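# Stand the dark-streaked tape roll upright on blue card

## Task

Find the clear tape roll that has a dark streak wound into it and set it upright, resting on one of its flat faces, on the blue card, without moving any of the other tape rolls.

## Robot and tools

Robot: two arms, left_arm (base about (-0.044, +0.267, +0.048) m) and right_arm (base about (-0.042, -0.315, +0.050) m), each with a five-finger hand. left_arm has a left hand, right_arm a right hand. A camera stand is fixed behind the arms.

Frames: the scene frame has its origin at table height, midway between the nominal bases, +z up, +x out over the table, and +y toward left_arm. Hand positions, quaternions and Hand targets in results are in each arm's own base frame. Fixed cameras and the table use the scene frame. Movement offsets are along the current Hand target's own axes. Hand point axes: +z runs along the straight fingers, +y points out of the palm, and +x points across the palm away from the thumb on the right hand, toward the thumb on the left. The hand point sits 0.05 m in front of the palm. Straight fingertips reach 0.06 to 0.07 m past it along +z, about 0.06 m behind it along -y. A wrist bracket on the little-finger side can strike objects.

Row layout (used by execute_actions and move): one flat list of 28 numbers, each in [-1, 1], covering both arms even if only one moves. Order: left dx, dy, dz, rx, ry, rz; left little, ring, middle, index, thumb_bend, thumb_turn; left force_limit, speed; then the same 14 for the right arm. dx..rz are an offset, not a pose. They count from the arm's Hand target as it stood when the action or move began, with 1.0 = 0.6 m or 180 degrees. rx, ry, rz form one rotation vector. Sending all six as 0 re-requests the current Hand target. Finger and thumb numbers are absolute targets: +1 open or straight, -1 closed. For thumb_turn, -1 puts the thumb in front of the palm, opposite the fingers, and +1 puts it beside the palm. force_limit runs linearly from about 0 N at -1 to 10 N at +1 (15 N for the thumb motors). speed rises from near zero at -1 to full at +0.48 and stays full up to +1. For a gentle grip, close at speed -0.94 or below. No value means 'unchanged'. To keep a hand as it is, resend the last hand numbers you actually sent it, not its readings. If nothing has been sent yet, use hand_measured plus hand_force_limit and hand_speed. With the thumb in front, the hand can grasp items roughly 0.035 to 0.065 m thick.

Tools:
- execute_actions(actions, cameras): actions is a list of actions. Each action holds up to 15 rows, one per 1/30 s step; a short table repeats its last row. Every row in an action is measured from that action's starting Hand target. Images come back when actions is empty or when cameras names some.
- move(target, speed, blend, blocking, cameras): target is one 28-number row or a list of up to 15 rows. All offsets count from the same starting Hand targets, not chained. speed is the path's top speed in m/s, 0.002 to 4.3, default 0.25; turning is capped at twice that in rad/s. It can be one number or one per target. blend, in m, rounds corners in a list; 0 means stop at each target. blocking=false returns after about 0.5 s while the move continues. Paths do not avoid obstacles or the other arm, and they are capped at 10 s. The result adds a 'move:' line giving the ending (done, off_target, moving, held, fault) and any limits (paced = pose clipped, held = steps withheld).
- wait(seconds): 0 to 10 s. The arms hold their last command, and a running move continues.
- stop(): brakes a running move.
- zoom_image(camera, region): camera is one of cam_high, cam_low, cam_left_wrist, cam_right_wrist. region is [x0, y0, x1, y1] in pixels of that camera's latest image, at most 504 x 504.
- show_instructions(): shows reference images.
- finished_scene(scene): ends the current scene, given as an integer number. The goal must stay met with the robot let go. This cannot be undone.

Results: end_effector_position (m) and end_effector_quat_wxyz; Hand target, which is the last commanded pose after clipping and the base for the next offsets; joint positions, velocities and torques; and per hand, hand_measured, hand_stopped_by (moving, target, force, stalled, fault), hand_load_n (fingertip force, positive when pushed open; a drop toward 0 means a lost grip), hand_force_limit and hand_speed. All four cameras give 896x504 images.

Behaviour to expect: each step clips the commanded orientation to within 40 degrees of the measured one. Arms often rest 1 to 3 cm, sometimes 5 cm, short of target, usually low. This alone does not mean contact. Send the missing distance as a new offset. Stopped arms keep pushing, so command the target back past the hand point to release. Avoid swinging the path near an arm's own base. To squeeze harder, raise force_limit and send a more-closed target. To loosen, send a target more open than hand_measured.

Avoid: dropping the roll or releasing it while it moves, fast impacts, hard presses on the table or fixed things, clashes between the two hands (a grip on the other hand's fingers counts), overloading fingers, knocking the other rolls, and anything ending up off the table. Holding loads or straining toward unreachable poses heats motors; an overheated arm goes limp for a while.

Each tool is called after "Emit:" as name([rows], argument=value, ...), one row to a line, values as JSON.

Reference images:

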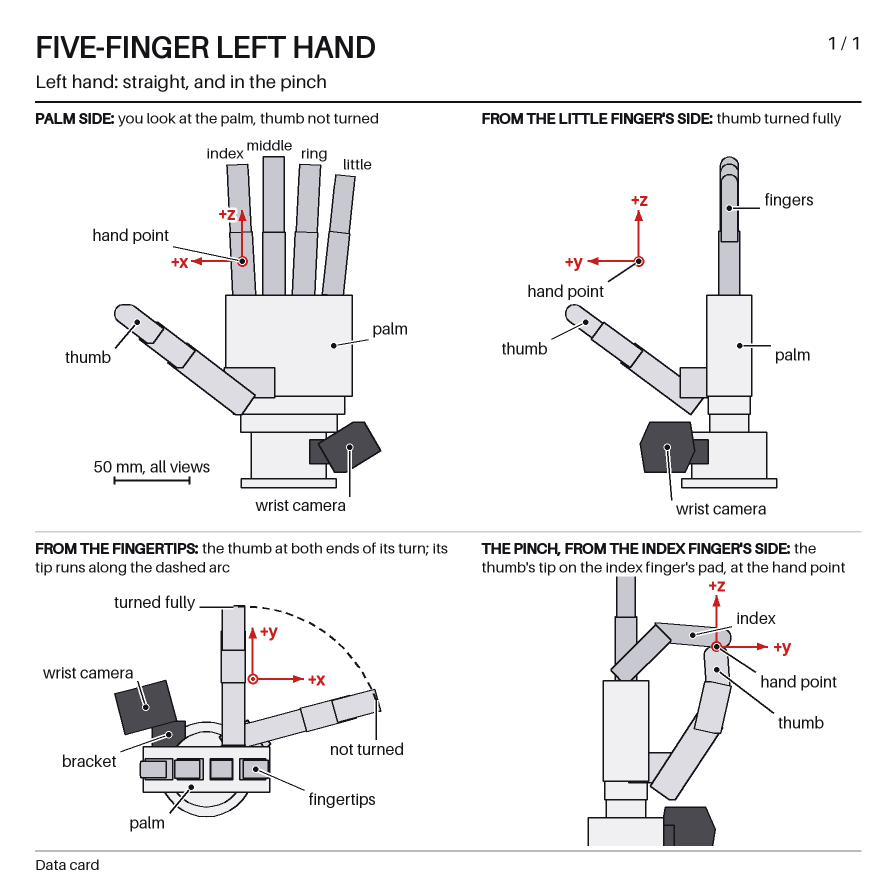

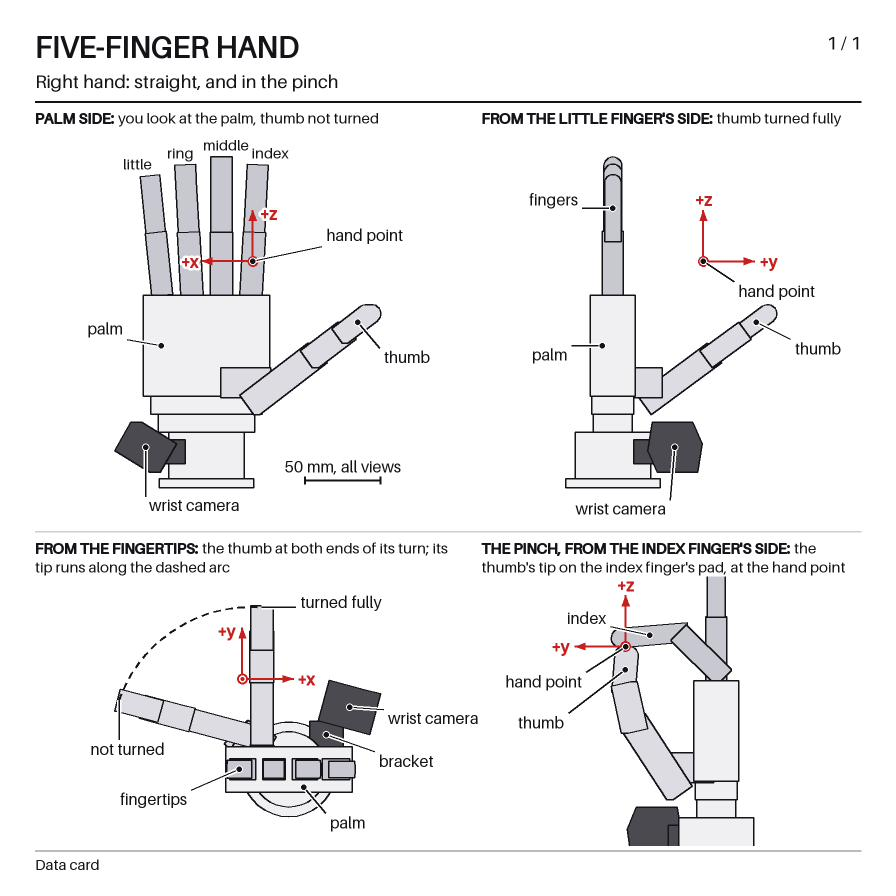

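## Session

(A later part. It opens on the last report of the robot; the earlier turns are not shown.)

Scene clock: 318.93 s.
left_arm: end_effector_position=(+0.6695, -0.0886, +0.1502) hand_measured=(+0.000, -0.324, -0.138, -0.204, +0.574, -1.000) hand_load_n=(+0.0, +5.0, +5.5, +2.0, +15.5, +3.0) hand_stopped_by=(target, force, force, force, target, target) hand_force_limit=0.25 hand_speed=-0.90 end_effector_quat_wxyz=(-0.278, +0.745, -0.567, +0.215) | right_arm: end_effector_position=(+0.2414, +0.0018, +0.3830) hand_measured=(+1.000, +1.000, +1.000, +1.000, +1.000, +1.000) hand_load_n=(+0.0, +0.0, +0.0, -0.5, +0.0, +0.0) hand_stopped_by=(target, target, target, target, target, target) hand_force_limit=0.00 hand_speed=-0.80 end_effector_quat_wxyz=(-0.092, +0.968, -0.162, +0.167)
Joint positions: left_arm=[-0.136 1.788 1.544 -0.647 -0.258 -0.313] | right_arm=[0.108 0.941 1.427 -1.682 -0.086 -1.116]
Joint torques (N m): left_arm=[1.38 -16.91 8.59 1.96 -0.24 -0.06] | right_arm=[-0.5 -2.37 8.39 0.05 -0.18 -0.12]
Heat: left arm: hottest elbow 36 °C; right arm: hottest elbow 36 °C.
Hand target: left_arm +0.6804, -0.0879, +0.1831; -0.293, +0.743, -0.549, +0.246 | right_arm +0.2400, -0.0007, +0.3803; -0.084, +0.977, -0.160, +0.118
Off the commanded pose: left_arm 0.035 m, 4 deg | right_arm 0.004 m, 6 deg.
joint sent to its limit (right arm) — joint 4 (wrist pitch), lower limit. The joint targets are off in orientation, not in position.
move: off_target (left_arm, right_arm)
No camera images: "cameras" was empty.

Emit:
move(target=[0,0.018,0.018,0,0,0,0.0,-0.65,-0.7,-0.7,0.57,-1,0.25,-0.9,0,0,0,0,0,0,1,1,1,1,1,1,0,-0.8], speed=0.04, cameras=["cam_high","cam_left_wrist"])

Emit:
zoom_image(camera="cam_high", region=[440, 150, 640, 350])

Scene clock: 323.50 s.
left_arm: end_effector_position=(+0.6731, -0.0891, +0.1491) hand_measured=(+0.000, -0.324, -0.138, -0.204, +0.574, -1.000) hand_load_n=(+0.0, +5.0, +5.0, +3.5, +13.5, +3.0) hand_stopped_by=(target, force, force, force, target, target) hand_force_limit=0.25 hand_speed=-0.90 end_effector_quat_wxyz=(-0.284, +0.743, -0.563, +0.225) | right_arm: end_effector_position=(+0.2414, +0.0018, +0.3830) hand_measured=(+1.000, +1.000, +1.000, +1.000, +1.000, +1.000) hand_load_n=(+0.0, +0.0, +0.0, +0.0, +0.0, +0.0) hand_stopped_by=(target, target, target, target, target, target) hand_force_limit=0.00 hand_speed=-0.80 end_effector_quat_wxyz=(-0.092, +0.968, -0.162, +0.167)
Joint positions: left_arm=[-0.136 1.785 1.527 -0.609 -0.258 -0.314] | right_arm=[0.108 0.941 1.427 -1.682 -0.086 -1.116]
Joint torques (N m): left_arm=[1.26 -15.97 7.9 2.03 -0.28 -0.06] | right_arm=[-0.56 -2.32 8.29 0.08 -0.19 -0.14]
Heat: left arm: hottest elbow 36 °C; right arm: hottest elbow 36 °C.
Hand target: left_arm +0.6806, -0.0885, +0.1678; -0.293, +0.743, -0.549, +0.246 | right_arm +0.2400, -0.0007, +0.3803; -0.084, +0.977, -0.160, +0.118
Off the commanded pose: left_arm 0.020 m, 3 deg | right_arm 0.004 m, 6 deg.
joint sent to its limit (right arm) — joint 4 (wrist pitch), lower limit. The joint targets are off in orientation, not in position.
move: off_target (left_arm, right_arm)
camera_calibration:
cam_left_wrist: T_world_to_cam=[[0.746773, -0.0627813, 0.662109, -0.60424], [-0.297307, -0.922039, 0.247896, 0.0792292], [0.594927, -0.381972, -0.707219, -0.223545], [0, 0, 0, 1]] pos_world=[0.607778, -0.0502705, 0.222337]
Images, in order (width x height): cam_high 896x504, cam_left_wrist 896x504.

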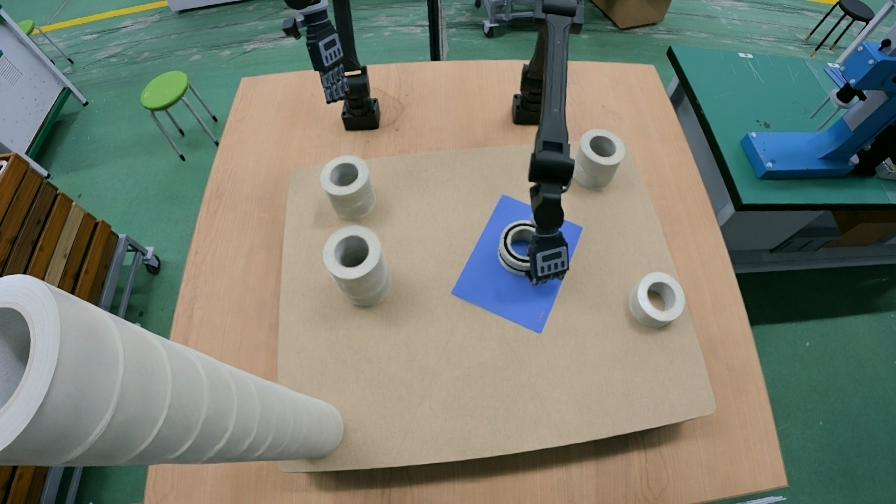

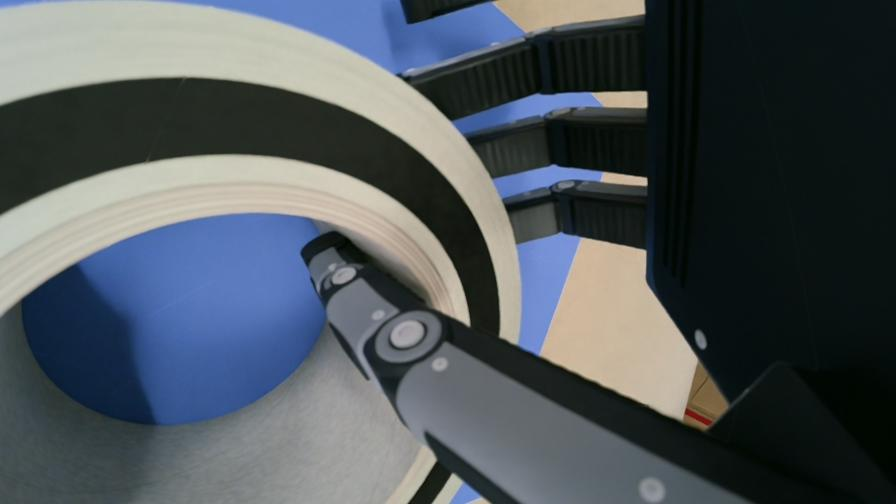

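Scaled by 2.520 from the camera's 896x504 image, which has a finer 1280x720 frame.

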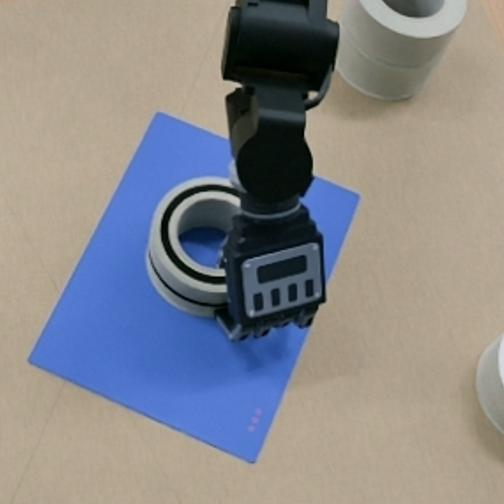

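Emit:
move(target=[0,0,0,0,0,0,0.2,0.15,0.2,0.2,0.85,-1,0.25,-0.6,0,0,0,0,0,0,1,1,1,1,1,1,0,-0.8], speed=0.04, cameras=["cam_high","cam_left_wrist"])

Emit:
zoom_image(camera="cam_high", region=[440, 150, 720, 350])

Scene clock: 328.20 s.
left_arm: end_effector_position=(+0.6747, -0.0896, +0.1524) hand_measured=(+0.200, +0.150, +0.200, +0.200, +0.850, -1.000) hand_load_n=(+0.0, +0.0, +0.0, +0.0, +0.0, +0.5) hand_stopped_by=(target, target, target, target, target, target) hand_force_limit=0.25 hand_speed=-0.60 end_effector_quat_wxyz=(-0.286, +0.743, -0.560, +0.230) | right_arm: end_effector_position=(+0.2414, +0.0018, +0.3830) hand_measured=(+1.000, +1.000, +1.000, +1.000, +1.000, +1.000) hand_load_n=(+0.0, +0.0, +0.0, +0.0, +0.0, +0.0) hand_stopped_by=(target, target, target, target, target, target) hand_force_limit=0.00 hand_speed=-0.80 end_effector_quat_wxyz=(-0.092, +0.968, -0.162, +0.167)
Joint positions: left_arm=[-0.136 1.781 1.527 -0.603 -0.257 -0.317] | right_arm=[0.108 0.941 1.427 -1.682 -0.086 -1.116]
Joint torques (N m): left_arm=[1.32 -15.79 7.9 1.8 -0.3 -0.03] | right_arm=[-0.56 -2.2 8.35 0.12 -0.18 -0.12]
Heat: left arm: hottest elbow 36 °C; right arm: hottest elbow 36 °C.
Hand target: left_arm +0.6806, -0.0885, +0.1679; -0.293, +0.743, -0.549, +0.247 | right_arm +0.2400, -0.0007, +0.3803; -0.084, +0.977, -0.160, +0.118
Off the commanded pose: left_arm 0.016 m, 2 deg | right_arm 0.004 m, 6 deg.
joint sent to its limit (right arm) — joint 4 (wrist pitch), lower limit. The joint targets are off in orientation, not in position.
move: off_target (left_arm, right_arm)
camera_calibration:
cam_left_wrist: T_world_to_cam=[[0.739973, -0.0585318, 0.670086, -0.6039], [-0.297826, -0.921743, 0.248374, 0.078783], [0.603109, -0.383359, -0.699497, -0.22917], [0, 0, 0, 1]] pos_world=[0.608547, -0.050584, 0.224793]
Images, in order (width x height): cam_high 896x504, cam_left_wrist 896x504.

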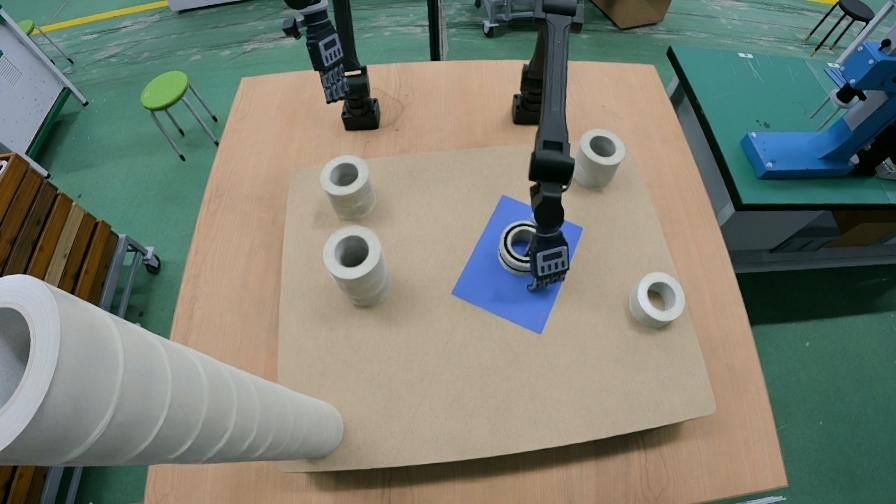

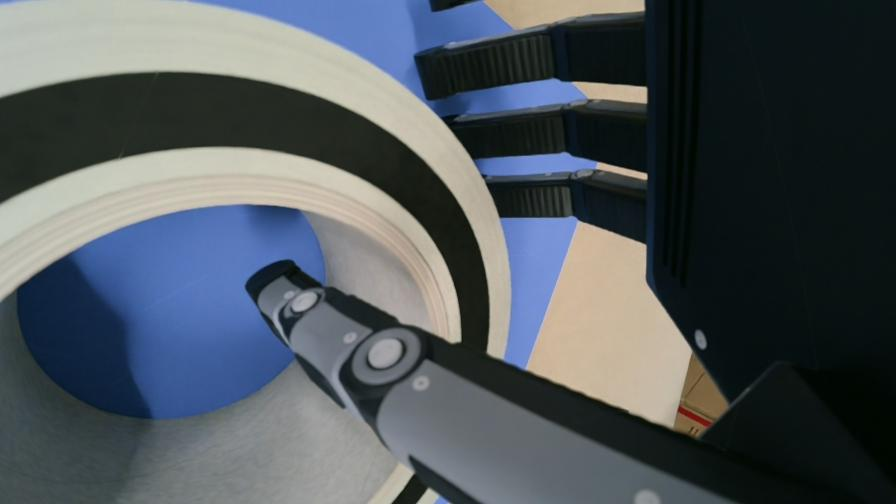

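Scaled by 1.800 from the camera's 896x504 image, which has a finer 1280x720 frame.

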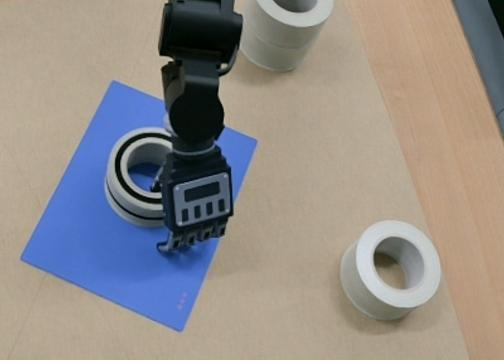

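Emit:
zoom_image(camera="cam_high", region=[600, 250, 710, 350])

Emit:
move(target=[0,-0.16,-0.16,0,0,0,0.4,0.4,0.4,0.4,1,-1,0.25,0,0,0,0,0,0,0,1,1,1,1,1,1,0,-0.8], speed=0.15, cameras=["cam_high","cam_left_wrist"])

Scaled by 4.582 from the camera's 896x504 image, which has a finer 1280x720 frame.

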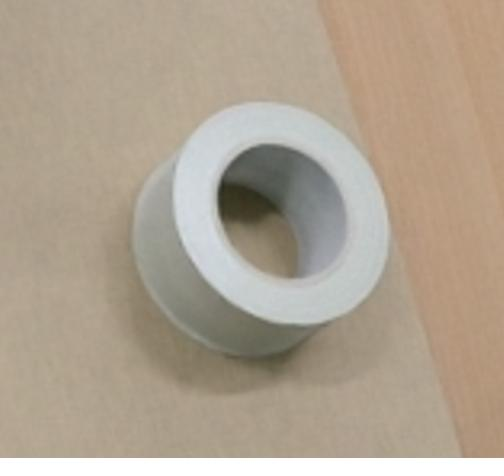

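Scene clock: 333.37 s.
left_arm: end_effector_position=(+0.6691, -0.0895, +0.2772) hand_measured=(+0.400, +0.400, +0.400, +0.400, +1.000, -1.000) hand_load_n=(+0.0, +0.0, +0.0, +0.0, +0.0, +0.0) hand_stopped_by=(target, target, target, target, target, target) hand_force_limit=0.25 hand_speed=0.00 end_effector_quat_wxyz=(-0.284, +0.743, -0.561, +0.231) | right_arm: end_effector_position=(+0.2414, +0.0018, +0.3830) hand_measured=(+1.000, +1.000, +1.000, +1.000, +1.000, +1.000) hand_load_n=(+0.0, +0.0, +0.0, +0.0, +0.0, +0.0) hand_stopped_by=(target, target, target, target, target, target) hand_force_limit=0.00 hand_speed=-0.80 end_effector_quat_wxyz=(-0.092, +0.968, -0.162, +0.167)
Joint positions: left_arm=[-0.136 1.734 1.794 -0.917 -0.254 -0.318] | right_arm=[0.108 0.941 1.427 -1.682 -0.086 -1.116]
Joint torques (N m): left_arm=[2.02 -14.39 11.58 0.83 -0.19 0.04] | right_arm=[-0.56 -2.43 8.39 0.09 -0.18 -0.14]
Heat: left arm: hottest elbow 36 °C; right arm: hottest elbow 36 °C.
Hand target: left_arm +0.6789, -0.0828, +0.3036; -0.293, +0.743, -0.549, +0.247 | right_arm +0.2400, -0.0007, +0.3803; -0.084, +0.977, -0.160, +0.118
Off the commanded pose: left_arm 0.029 m, 2 deg | right_arm 0.004 m, 6 deg.
joint sent to its limit (right arm) — joint 4 (wrist pitch), lower limit. The joint targets are off in orientation, not in position.
move: off_target (left_arm, right_arm)
camera_calibration:
cam_left_wrist: T_world_to_cam=[[0.740838, -0.0581673, 0.669161, -0.68368], [-0.299234, -0.920501, 0.251272, 0.046418], [0.601347, -0.386387, -0.699347, -0.137601], [0, 0, 0, 1]] pos_world=[0.603132, -0.0502074, 0.349597]
Images, in order (width x height): cam_high 896x504, cam_left_wrist 896x504.

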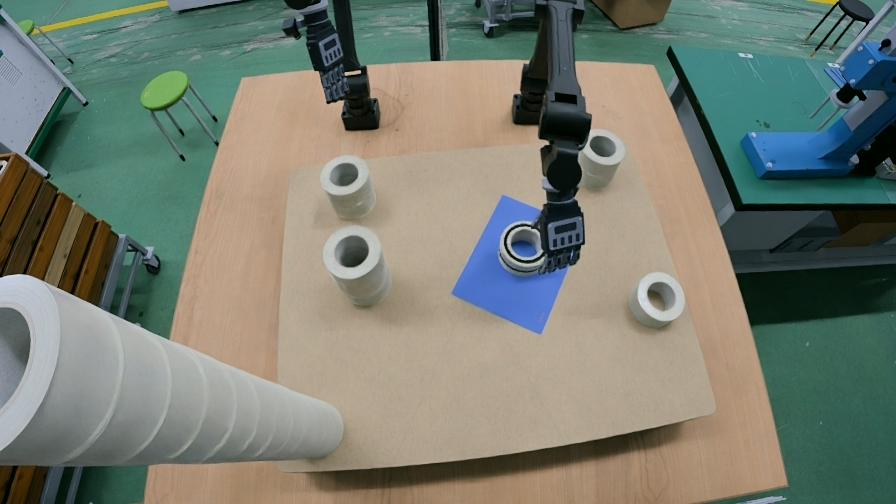

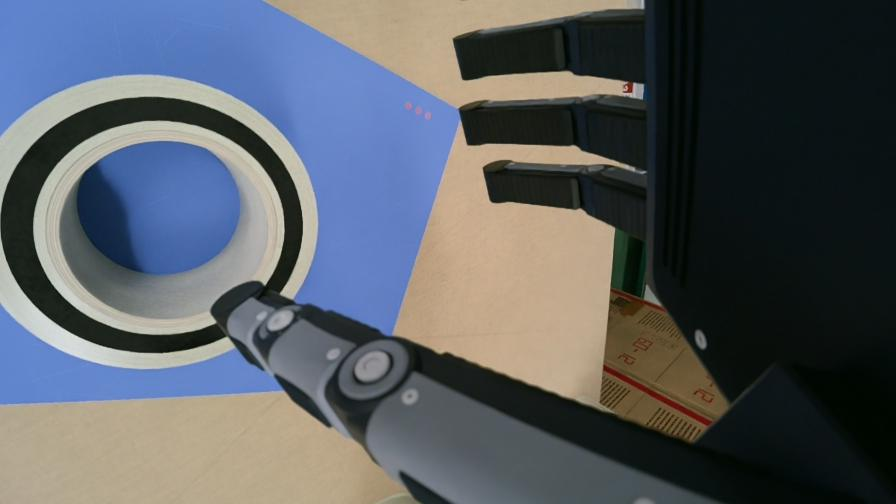

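Emit:
move(target=[-0.4592,-0.2078,0.2785,0,-0.0099,0.0099,1,1,1,1,1,-1,0.25,0,0,0,0,0,0,0,1,1,1,1,1,1,0,-0.8], speed=0.2, cameras=["cam_high","cam_left_wrist"])

Emit:
zoom_image(camera="cam_left_wrist", region=[0, 0, 504, 504])

Scene clock: 359.43 s.
left_arm: end_effector_position=(+0.7978, +0.2328, +0.2495) hand_measured=(+1.000, +1.000, +1.000, +1.000, +1.000, -1.000) hand_load_n=(+0.0, +0.0, +0.0, +0.0, +0.0, +0.5) hand_stopped_by=(target, target, target, target, target, target) hand_force_limit=0.25 hand_speed=0.00 end_effector_quat_wxyz=(-0.296, +0.744, -0.555, +0.225) | right_arm: end_effector_position=(+0.2414, +0.0018, +0.3830) hand_measured=(+1.000, +1.000, +1.000, +1.000, +1.000, +1.000) hand_load_n=(+0.0, +0.0, +0.0, +0.0, +0.0, +0.0) hand_stopped_by=(target, target, target, target, target, target) hand_force_limit=0.00 hand_speed=-0.80 end_effector_quat_wxyz=(-0.092, +0.968, -0.162, +0.167)
Joint positions: left_arm=[0.327 2.311 2.632 -1.13 0.033 0.026] | right_arm=[0.108 0.941 1.427 -1.682 -0.086 -1.116]
Joint torques (N m): left_arm=[1.2 -19.37 11.28 0.94 0.01 0.16] | right_arm=[-0.5 -2.37 8.32 0.06 -0.17 -0.12]
Heat: left arm: hottest elbow 37 °C; right arm: hottest elbow 36 °C.
Hand target: left_arm +0.8017, +0.2376, +0.2614; -0.306, +0.738, -0.556, +0.230 | right_arm +0.2400, -0.0007, +0.3803; -0.084, +0.977, -0.160, +0.118
Off the commanded pose: left_arm 0.013 m, 1 deg | right_arm 0.004 m, 6 deg.
joint sent to its limit (right arm) — joint 4 (wrist pitch), lower limit. The joint targets are off in orientation, not in position.
move: off_target (left_arm, right_arm)
camera_calibration:
cam_left_wrist: T_world_to_cam=[[0.736019, -0.0584537, 0.674433, -0.739152], [-0.284305, -0.930838, 0.22959, 0.384462], [0.614367, -0.360727, -0.701733, -0.125513], [0, 0, 0, 1]] pos_world=[0.730446, 0.26939, 0.322163]
Images, in order (width x height): cam_high 896x504, cam_left_wrist 896x504.

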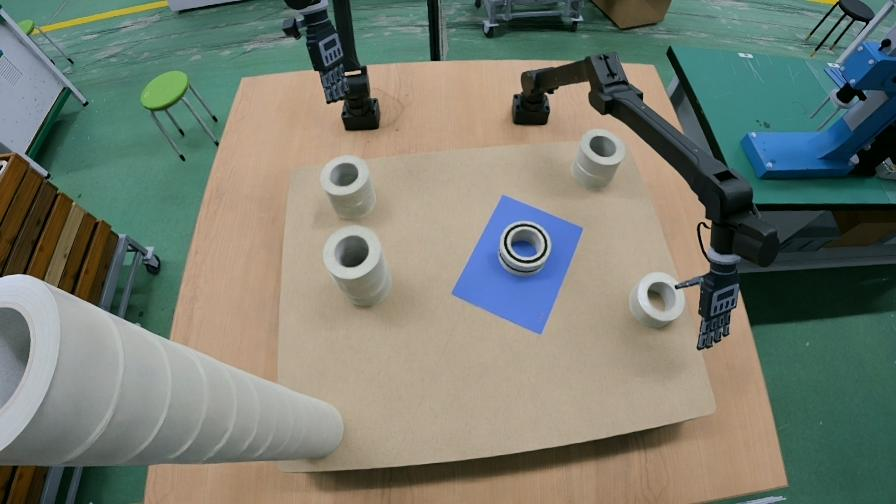

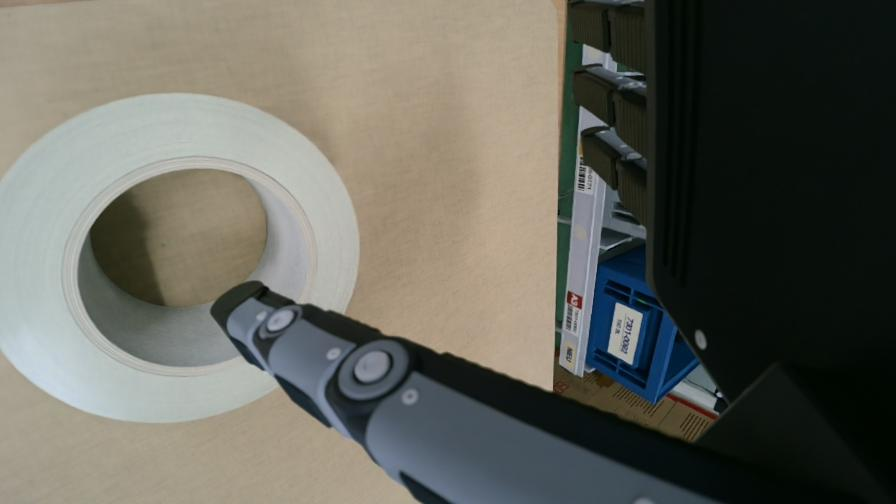

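Scaled by 1.000.

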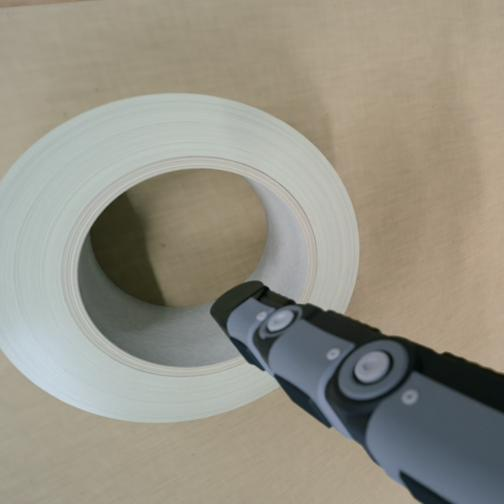

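Emit:
move([
  [0.002,0.0777,0.0873,0,0,0,1,1,1,1,1,-1,0.25,0,0,0,0,0,0,0,1,1,1,1,1,1,0,-0.8],
  [0.002,0.0777,0.0873,0,0,0,0.1,0.0,0.1,0.1,0.62,-1,-0.6,-0.2,0,0,0,0,0,0,1,1,1,1,1,1,0,-0.8],
], speed=0.1, cameras=["cam_high","cam_left_wrist"])

Emit:
zoom_image(camera="cam_high", region=[600, 250, 740, 370])

Scene clock: 372.63 s.
left_arm: end_effector_position=(+0.8048, +0.2345, +0.1912) hand_measured=(+0.100, +0.000, +0.100, +0.100, +0.968, -1.000) hand_load_n=(+0.0, +0.0, +0.0, +0.0, +1.5, +0.0) hand_stopped_by=(target, target, target, target, force, target) hand_force_limit=-0.60 hand_speed=-0.20 end_effector_quat_wxyz=(-0.300, +0.741, -0.555, +0.230) | right_arm: end_effector_position=(+0.2414, +0.0018, +0.3830) hand_measured=(+1.000, +1.000, +1.000, +1.000, +1.000, +1.000) hand_load_n=(+0.0, +0.0, +0.0, +0.0, +0.0, +0.0) hand_stopped_by=(target, target, target, target, target, target) hand_force_limit=0.00 hand_speed=-0.80 end_effector_quat_wxyz=(-0.092, +0.968, -0.162, +0.167)
Joint positions: left_arm=[0.327 2.26 2.38 -0.916 0.037 0.028] | right_arm=[0.108 0.941 1.427 -1.682 -0.086 -1.116]
Joint torques (N m): left_arm=[1.03 -20.19 7.43 1.78 -0.19 0.14] | right_arm=[-0.67 -2.32 8.36 0.1 -0.18 -0.15]
Heat: left arm: hottest elbow 37 °C; right arm: hottest elbow 36 °C.
Hand target: left_arm +0.8059, +0.2375, +0.1914; -0.306, +0.738, -0.556, +0.230 | right_arm +0.2400, -0.0007, +0.3803; -0.084, +0.977, -0.160, +0.118
Off the commanded pose: left_arm 0.003 m, 1 deg | right_arm 0.004 m, 6 deg.
joint sent to its limit (right arm) — joint 4 (wrist pitch), lower limit. The joint targets are off in orientation, not in position.
move: off_target (right_arm)
camera_calibration:
cam_left_wrist: T_world_to_cam=[[0.728119, -0.0633165, 0.682521, -0.698805], [-0.290796, -0.930212, 0.223929, 0.407573], [0.62071, -0.361521, -0.695717, -0.176191], [0, 0, 0, 1]] pos_world=[0.736697, 0.271187, 0.263103]
Images, in order (width x height): cam_high 896x504, cam_left_wrist 896x504.

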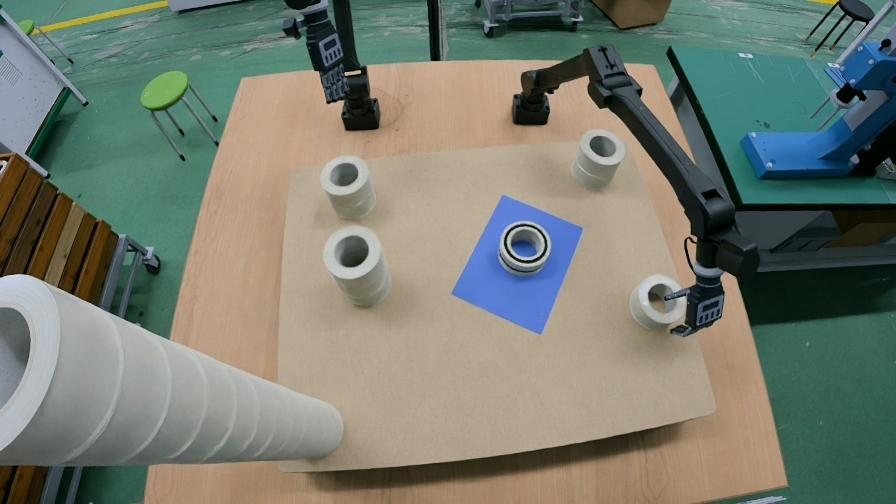

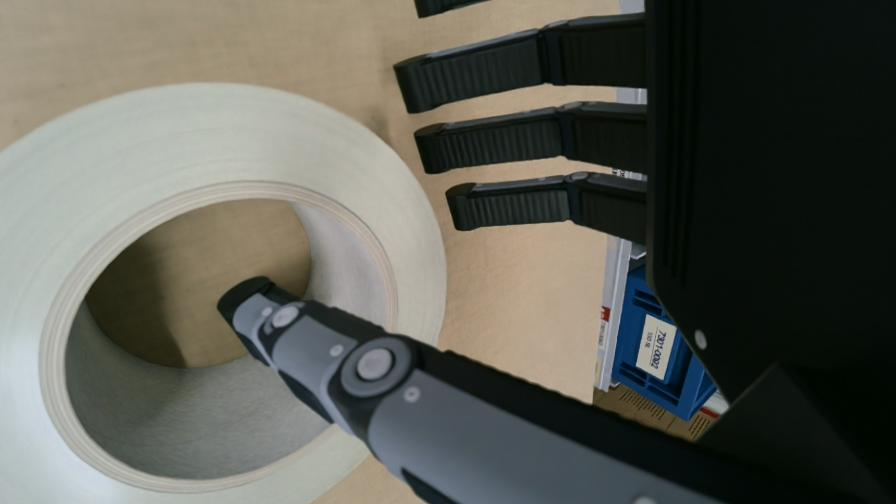

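Scaled by 3.600 from the camera's 896x504 image, which has a finer 1280x720 frame.

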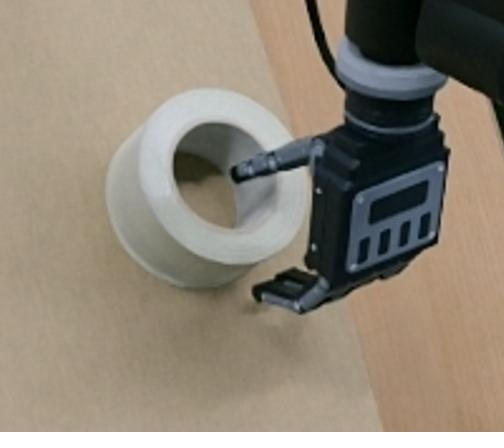

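Emit:
move(target=[0,0.0236,0.0236,0,0,0,0.2,0.2,0.2,0.2,0.9,-1,-0.6,-0.4,0,0,0,0,0,0,1,1,1,1,1,1,0,-0.8], speed=0.08, cameras=["cam_high","cam_left_wrist"])

Emit:
zoom_image(camera="cam_high", region=[600, 250, 740, 370])

Scene clock: 387.07 s.
left_arm: end_effector_position=(+0.8050, +0.2346, +0.1918) hand_measured=(+0.200, +0.200, +0.200, +0.200, +0.946, -1.000) hand_load_n=(+0.0, +0.0, +0.0, +0.0, +3.0, +0.0) hand_stopped_by=(target, target, target, target, force, target) hand_force_limit=-0.60 hand_speed=-0.40 end_effector_quat_wxyz=(-0.311, +0.736, -0.552, +0.237) | right_arm: end_effector_position=(+0.2414, +0.0018, +0.3830) hand_measured=(+1.000, +1.000, +1.000, +1.000, +1.000, +1.000) hand_load_n=(+0.0, +0.0, +0.0, +0.0, +0.0, +0.0) hand_stopped_by=(target, target, target, target, target, target) hand_force_limit=0.00 hand_speed=-0.80 end_effector_quat_wxyz=(-0.092, +0.968, -0.162, +0.167)
Joint positions: left_arm=[0.327 2.231 2.32 -0.858 0.037 0.028] | right_arm=[0.108 0.941 1.427 -1.682 -0.086 -1.116]
Joint torques (N m): left_arm=[1.08 -18.55 6.83 1.83 -0.19 0.14] | right_arm=[-0.5 -2.26 8.34 0.05 -0.19 -0.12]
Heat: left arm: hottest elbow 37 °C; right arm: hottest elbow 36 °C.
Hand target: left_arm +0.8060, +0.2375, +0.1713; -0.306, +0.738, -0.556, +0.230 | right_arm +0.2400, -0.0007, +0.3803; -0.084, +0.977, -0.160, +0.118
Off the commanded pose: left_arm 0.021 m, 1 deg | right_arm 0.004 m, 6 deg.
joint sent to its limit (right arm) — joint 4 (wrist pitch), lower limit. The joint targets are off in orientation, not in position.
move: off_target (left_arm, right_arm)
camera_calibration:
cam_left_wrist: T_world_to_cam=[[0.710086, -0.0694542, 0.700681, -0.687001], [-0.296428, -0.932128, 0.208011, 0.415629], [0.638677, -0.355407, -0.682479, -0.194329], [0, 0, 0, 1]] pos_world=[0.735147, 0.270638, 0.262287]
Images, in order (width x height): cam_high 896x504, cam_left_wrist 896x504.

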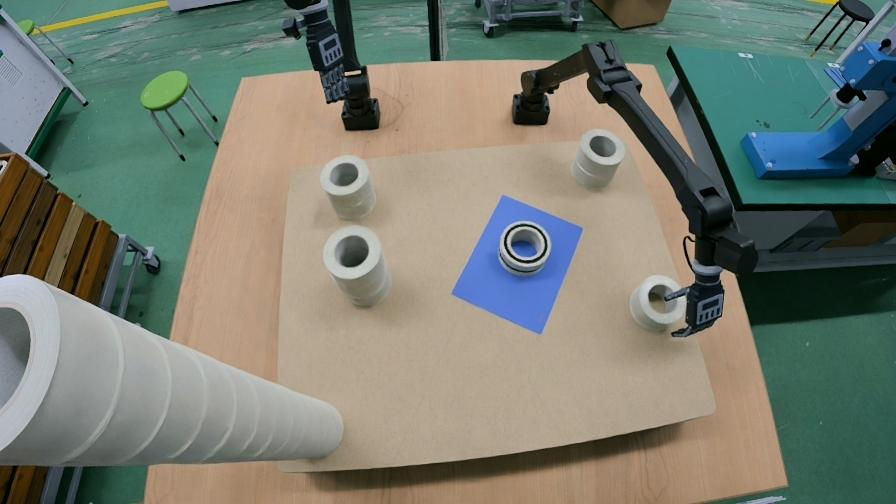

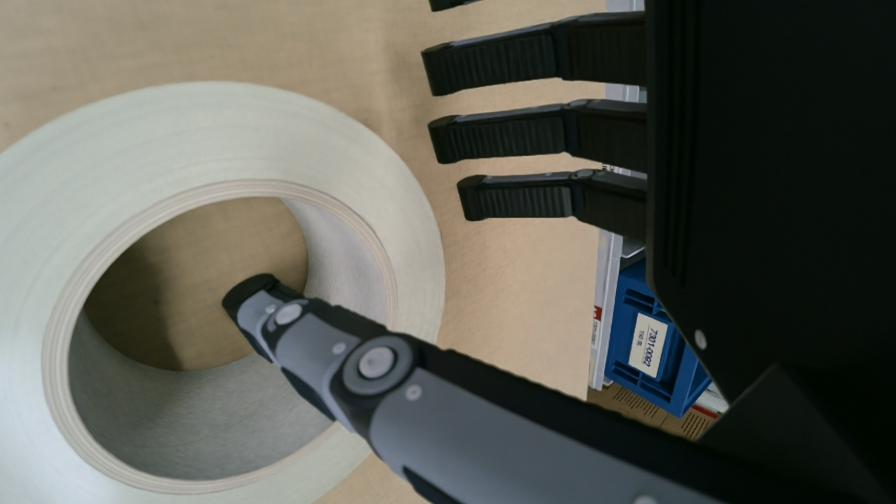

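Scaled by 3.600 from the camera's 896x504 image, which has a finer 1280x720 frame.

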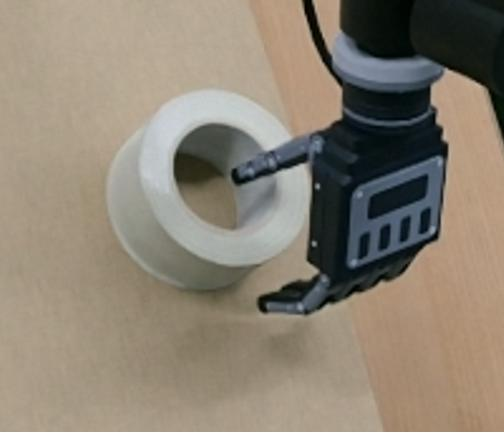

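Emit:
execute_actions(actions=[])

Emit:
zoom_image(camera="cam_low", region=[740, 50, 896, 220])

Emit:
zoom_image(camera="cam_high", region=[500, 50, 780, 200])

Scene clock: 400.67 s.
left_arm: end_effector_position=(+0.8050, +0.2346, +0.1917) hand_measured=(+0.200, +0.200, +0.200, +0.200, +0.946, -1.000) hand_load_n=(+0.0, +0.0, +0.0, +0.0, +3.0, +0.0) hand_stopped_by=(target, target, target, target, force, target) hand_force_limit=-0.60 hand_speed=-0.40 end_effector_quat_wxyz=(-0.311, +0.736, -0.552, +0.237) | right_arm: end_effector_position=(+0.2414, +0.0018, +0.3830) hand_measured=(+1.000, +1.000, +1.000, +1.000, +1.000, +1.000) hand_load_n=(+0.0, +0.0, +0.0, +0.0, +0.0, +0.0) hand_stopped_by=(target, target, target, target, target, target) hand_force_limit=0.00 hand_speed=-0.80 end_effector_quat_wxyz=(-0.092, +0.968, -0.162, +0.167)
Joint positions: left_arm=[0.327 2.231 2.319 -0.857 0.037 0.028] | right_arm=[0.108 0.941 1.427 -1.682 -0.086 -1.116]
Joint velocities: within noise
Joint torques (N m): left_arm=[1.08 -18.78 6.87 1.87 -0.18 0.14] | right_arm=[-0.67 -2.37 8.28 0.12 -0.2 -0.14]
Heat: left arm: hottest elbow 36 °C; right arm: hottest elbow 36 °C.
Hand target: left_arm +0.8060, +0.2375, +0.1712; -0.306, +0.738, -0.556, +0.230 | right_arm +0.2400, -0.0007, +0.3803; -0.084, +0.977, -0.160, +0.118
Off the commanded pose: left_arm 0.021 m, 1 deg | right_arm 0.004 m, 6 deg.
camera_calibration:
cam_left_wrist: T_world_to_cam=[[0.710086, -0.0694542, 0.700681, -0.686931], [-0.296428, -0.932128, 0.208011, 0.41565], [0.638677, -0.355407, -0.682479, -0.194397], [0, 0, 0, 1]] pos_world=[0.735147, 0.270638, 0.262187]
cam_right_wrist: T_world_to_cam=[[0.00516461, -0.979617, -0.200806, 0.0838637], [-0.985028, -0.0395868, 0.167787, 0.172083], [-0.172316, 0.196933, -0.965155, 0.521593], [0, 0, 0, 1]] pos_world=[0.258952, -0.0137521, 0.491385]

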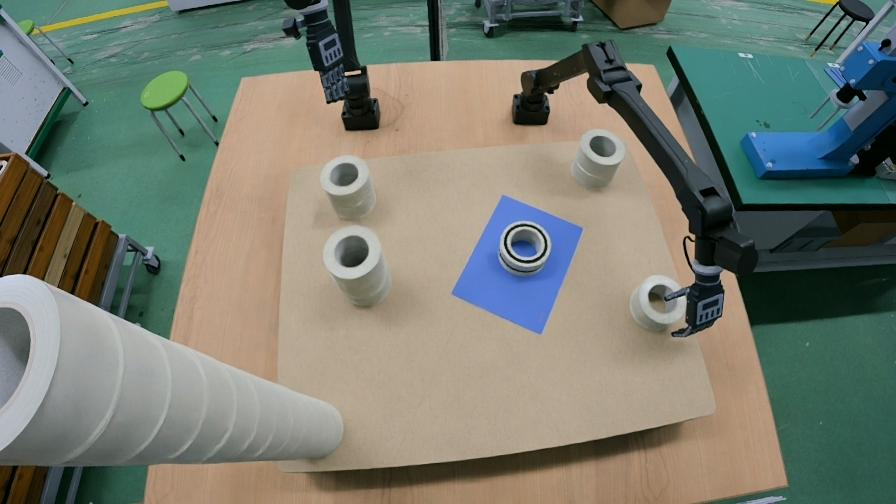

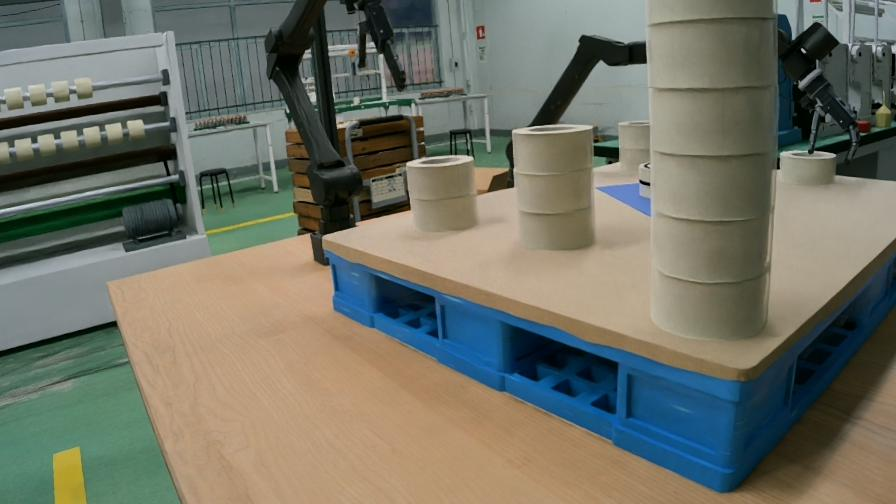

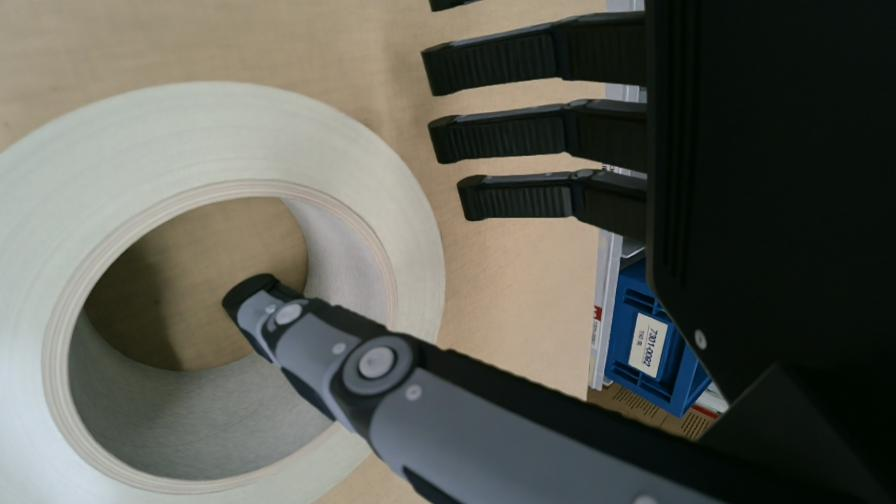

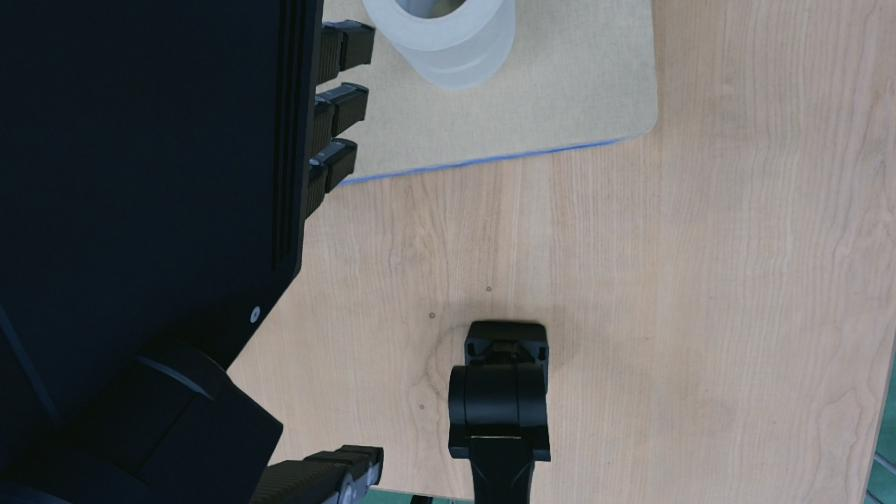

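Scaled by 2.965 from the camera's 896x504 image, which has a finer 1280x720 frame.

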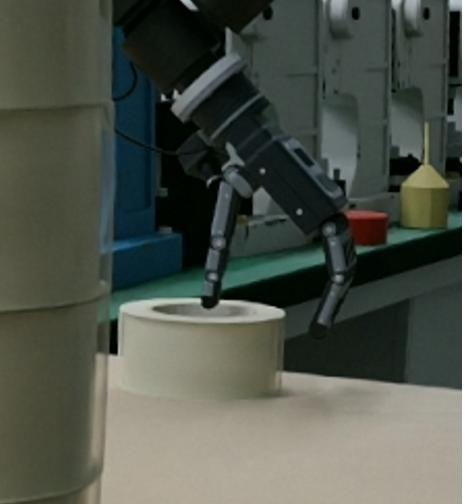

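Scaled by 1.800 from the camera's 896x504 image, which has a finer 1280x720 frame.

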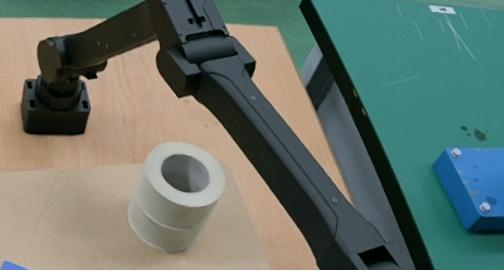

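Emit:
zoom_image(camera="cam_left_wrist", region=[0, 60, 504, 504])

Scaled by 1.000.

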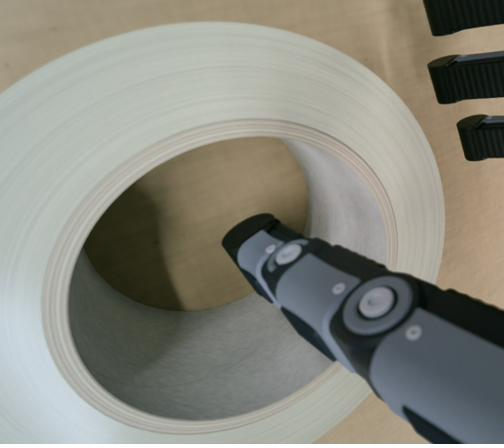

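Emit:
move(target=[0,-0.0236,-0.0236,0,0,0,0.2,0.2,0.2,0.2,1,-1,0,-0.4,0,0,0,0,0,0,1,1,1,1,1,1,0,-0.8], speed=0.08, cameras=["cam_high","cam_left_wrist"])

Emit:
zoom_image(camera="cam_high", region=[600, 250, 740, 370])

Scene clock: 475.00 s.
left_arm: end_effector_position=(+0.8011, +0.2333, +0.1920) hand_measured=(+0.200, +0.200, +0.200, +0.200, +1.000, -1.000) hand_load_n=(+0.0, +0.0, +0.0, +0.0, -1.0, -0.5) hand_stopped_by=(target, target, target, target, target, target) hand_force_limit=0.00 hand_speed=-0.40 end_effector_quat_wxyz=(-0.304, +0.739, -0.554, +0.232) | right_arm: end_effector_position=(+0.2414, +0.0018, +0.3830) hand_measured=(+1.000, +1.000, +1.000, +1.000, +1.000, +1.000) hand_load_n=(+0.0, +0.0, +0.0, +0.0, +0.0, +0.0) hand_stopped_by=(target, target, target, target, target, target) hand_force_limit=0.00 hand_speed=-0.80 end_effector_quat_wxyz=(-0.092, +0.968, -0.162, +0.167)
Joint positions: left_arm=[0.327 2.231 2.326 -0.88 0.037 0.028] | right_arm=[0.108 0.941 1.427 -1.682 -0.086 -1.116]
Joint torques (N m): left_arm=[1.03 -18.2 10.86 0.73 -0.19 0.14] | right_arm=[-0.62 -2.37 8.38 0.08 -0.2 -0.13]
Heat: left arm: hottest elbow 34 °C; right arm: hottest elbow 36 °C.
Hand target: left_arm +0.8059, +0.2375, +0.1916; -0.306, +0.738, -0.556, +0.230 | right_arm +0.2400, -0.0007, +0.3803; -0.084, +0.977, -0.160, +0.118
Off the commanded pose: left_arm 0.006 m, 0 deg | right_arm 0.004 m, 6 deg.
joint sent to its limit (right arm) — joint 4 (wrist pitch), lower limit. The joint targets are off in orientation, not in position.
move: off_target (right_arm)
camera_calibration:
cam_left_wrist: T_world_to_cam=[[0.720911, -0.0657907, 0.689898, -0.691895], [-0.293128, -0.931, 0.217522, 0.408491], [0.627984, -0.359042, -0.690453, -0.181251], [0, 0, 0, 1]] pos_world=[0.732358, 0.269708, 0.263336]
Images, in order (width x height): cam_high 896x504, cam_left_wrist 896x504.

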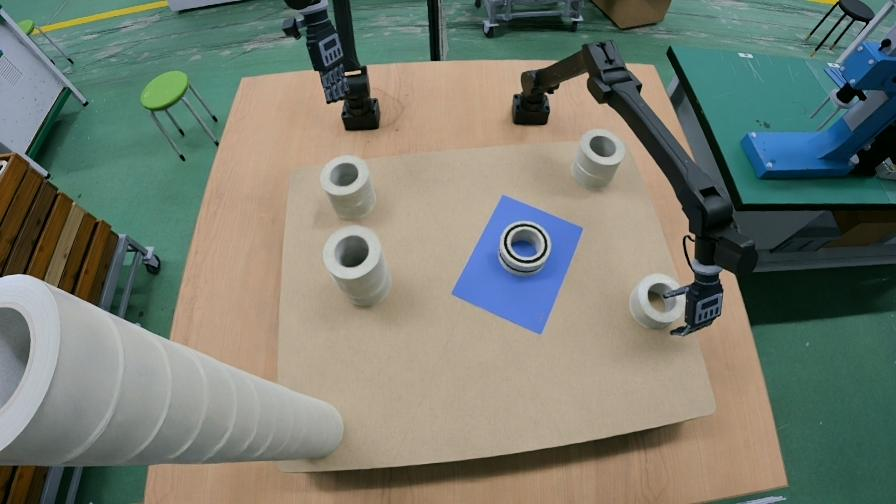

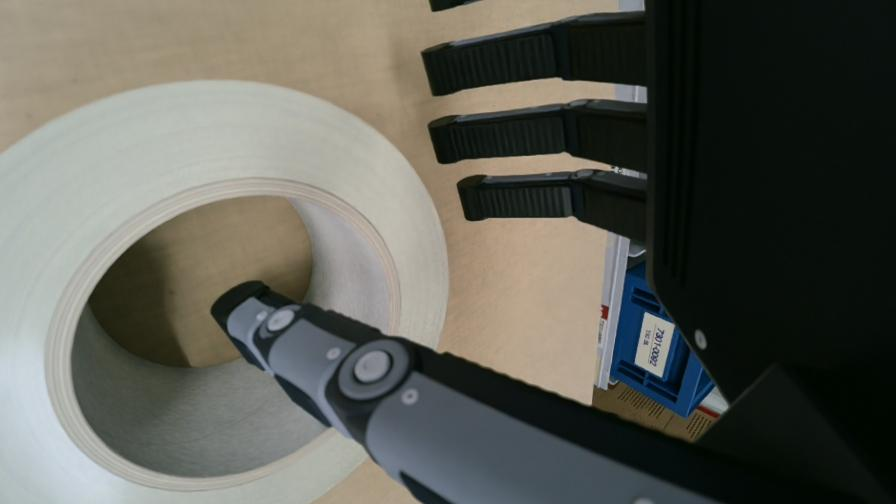

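Scaled by 3.600 from the camera's 896x504 image, which has a finer 1280x720 frame.

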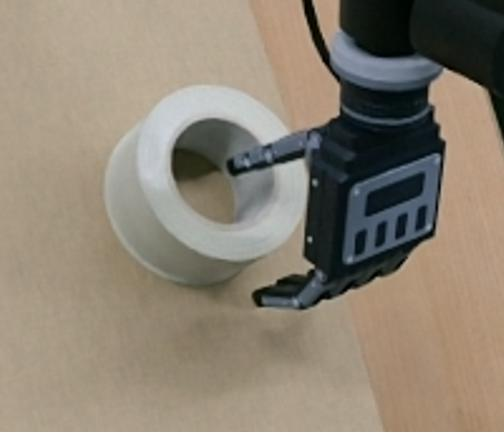

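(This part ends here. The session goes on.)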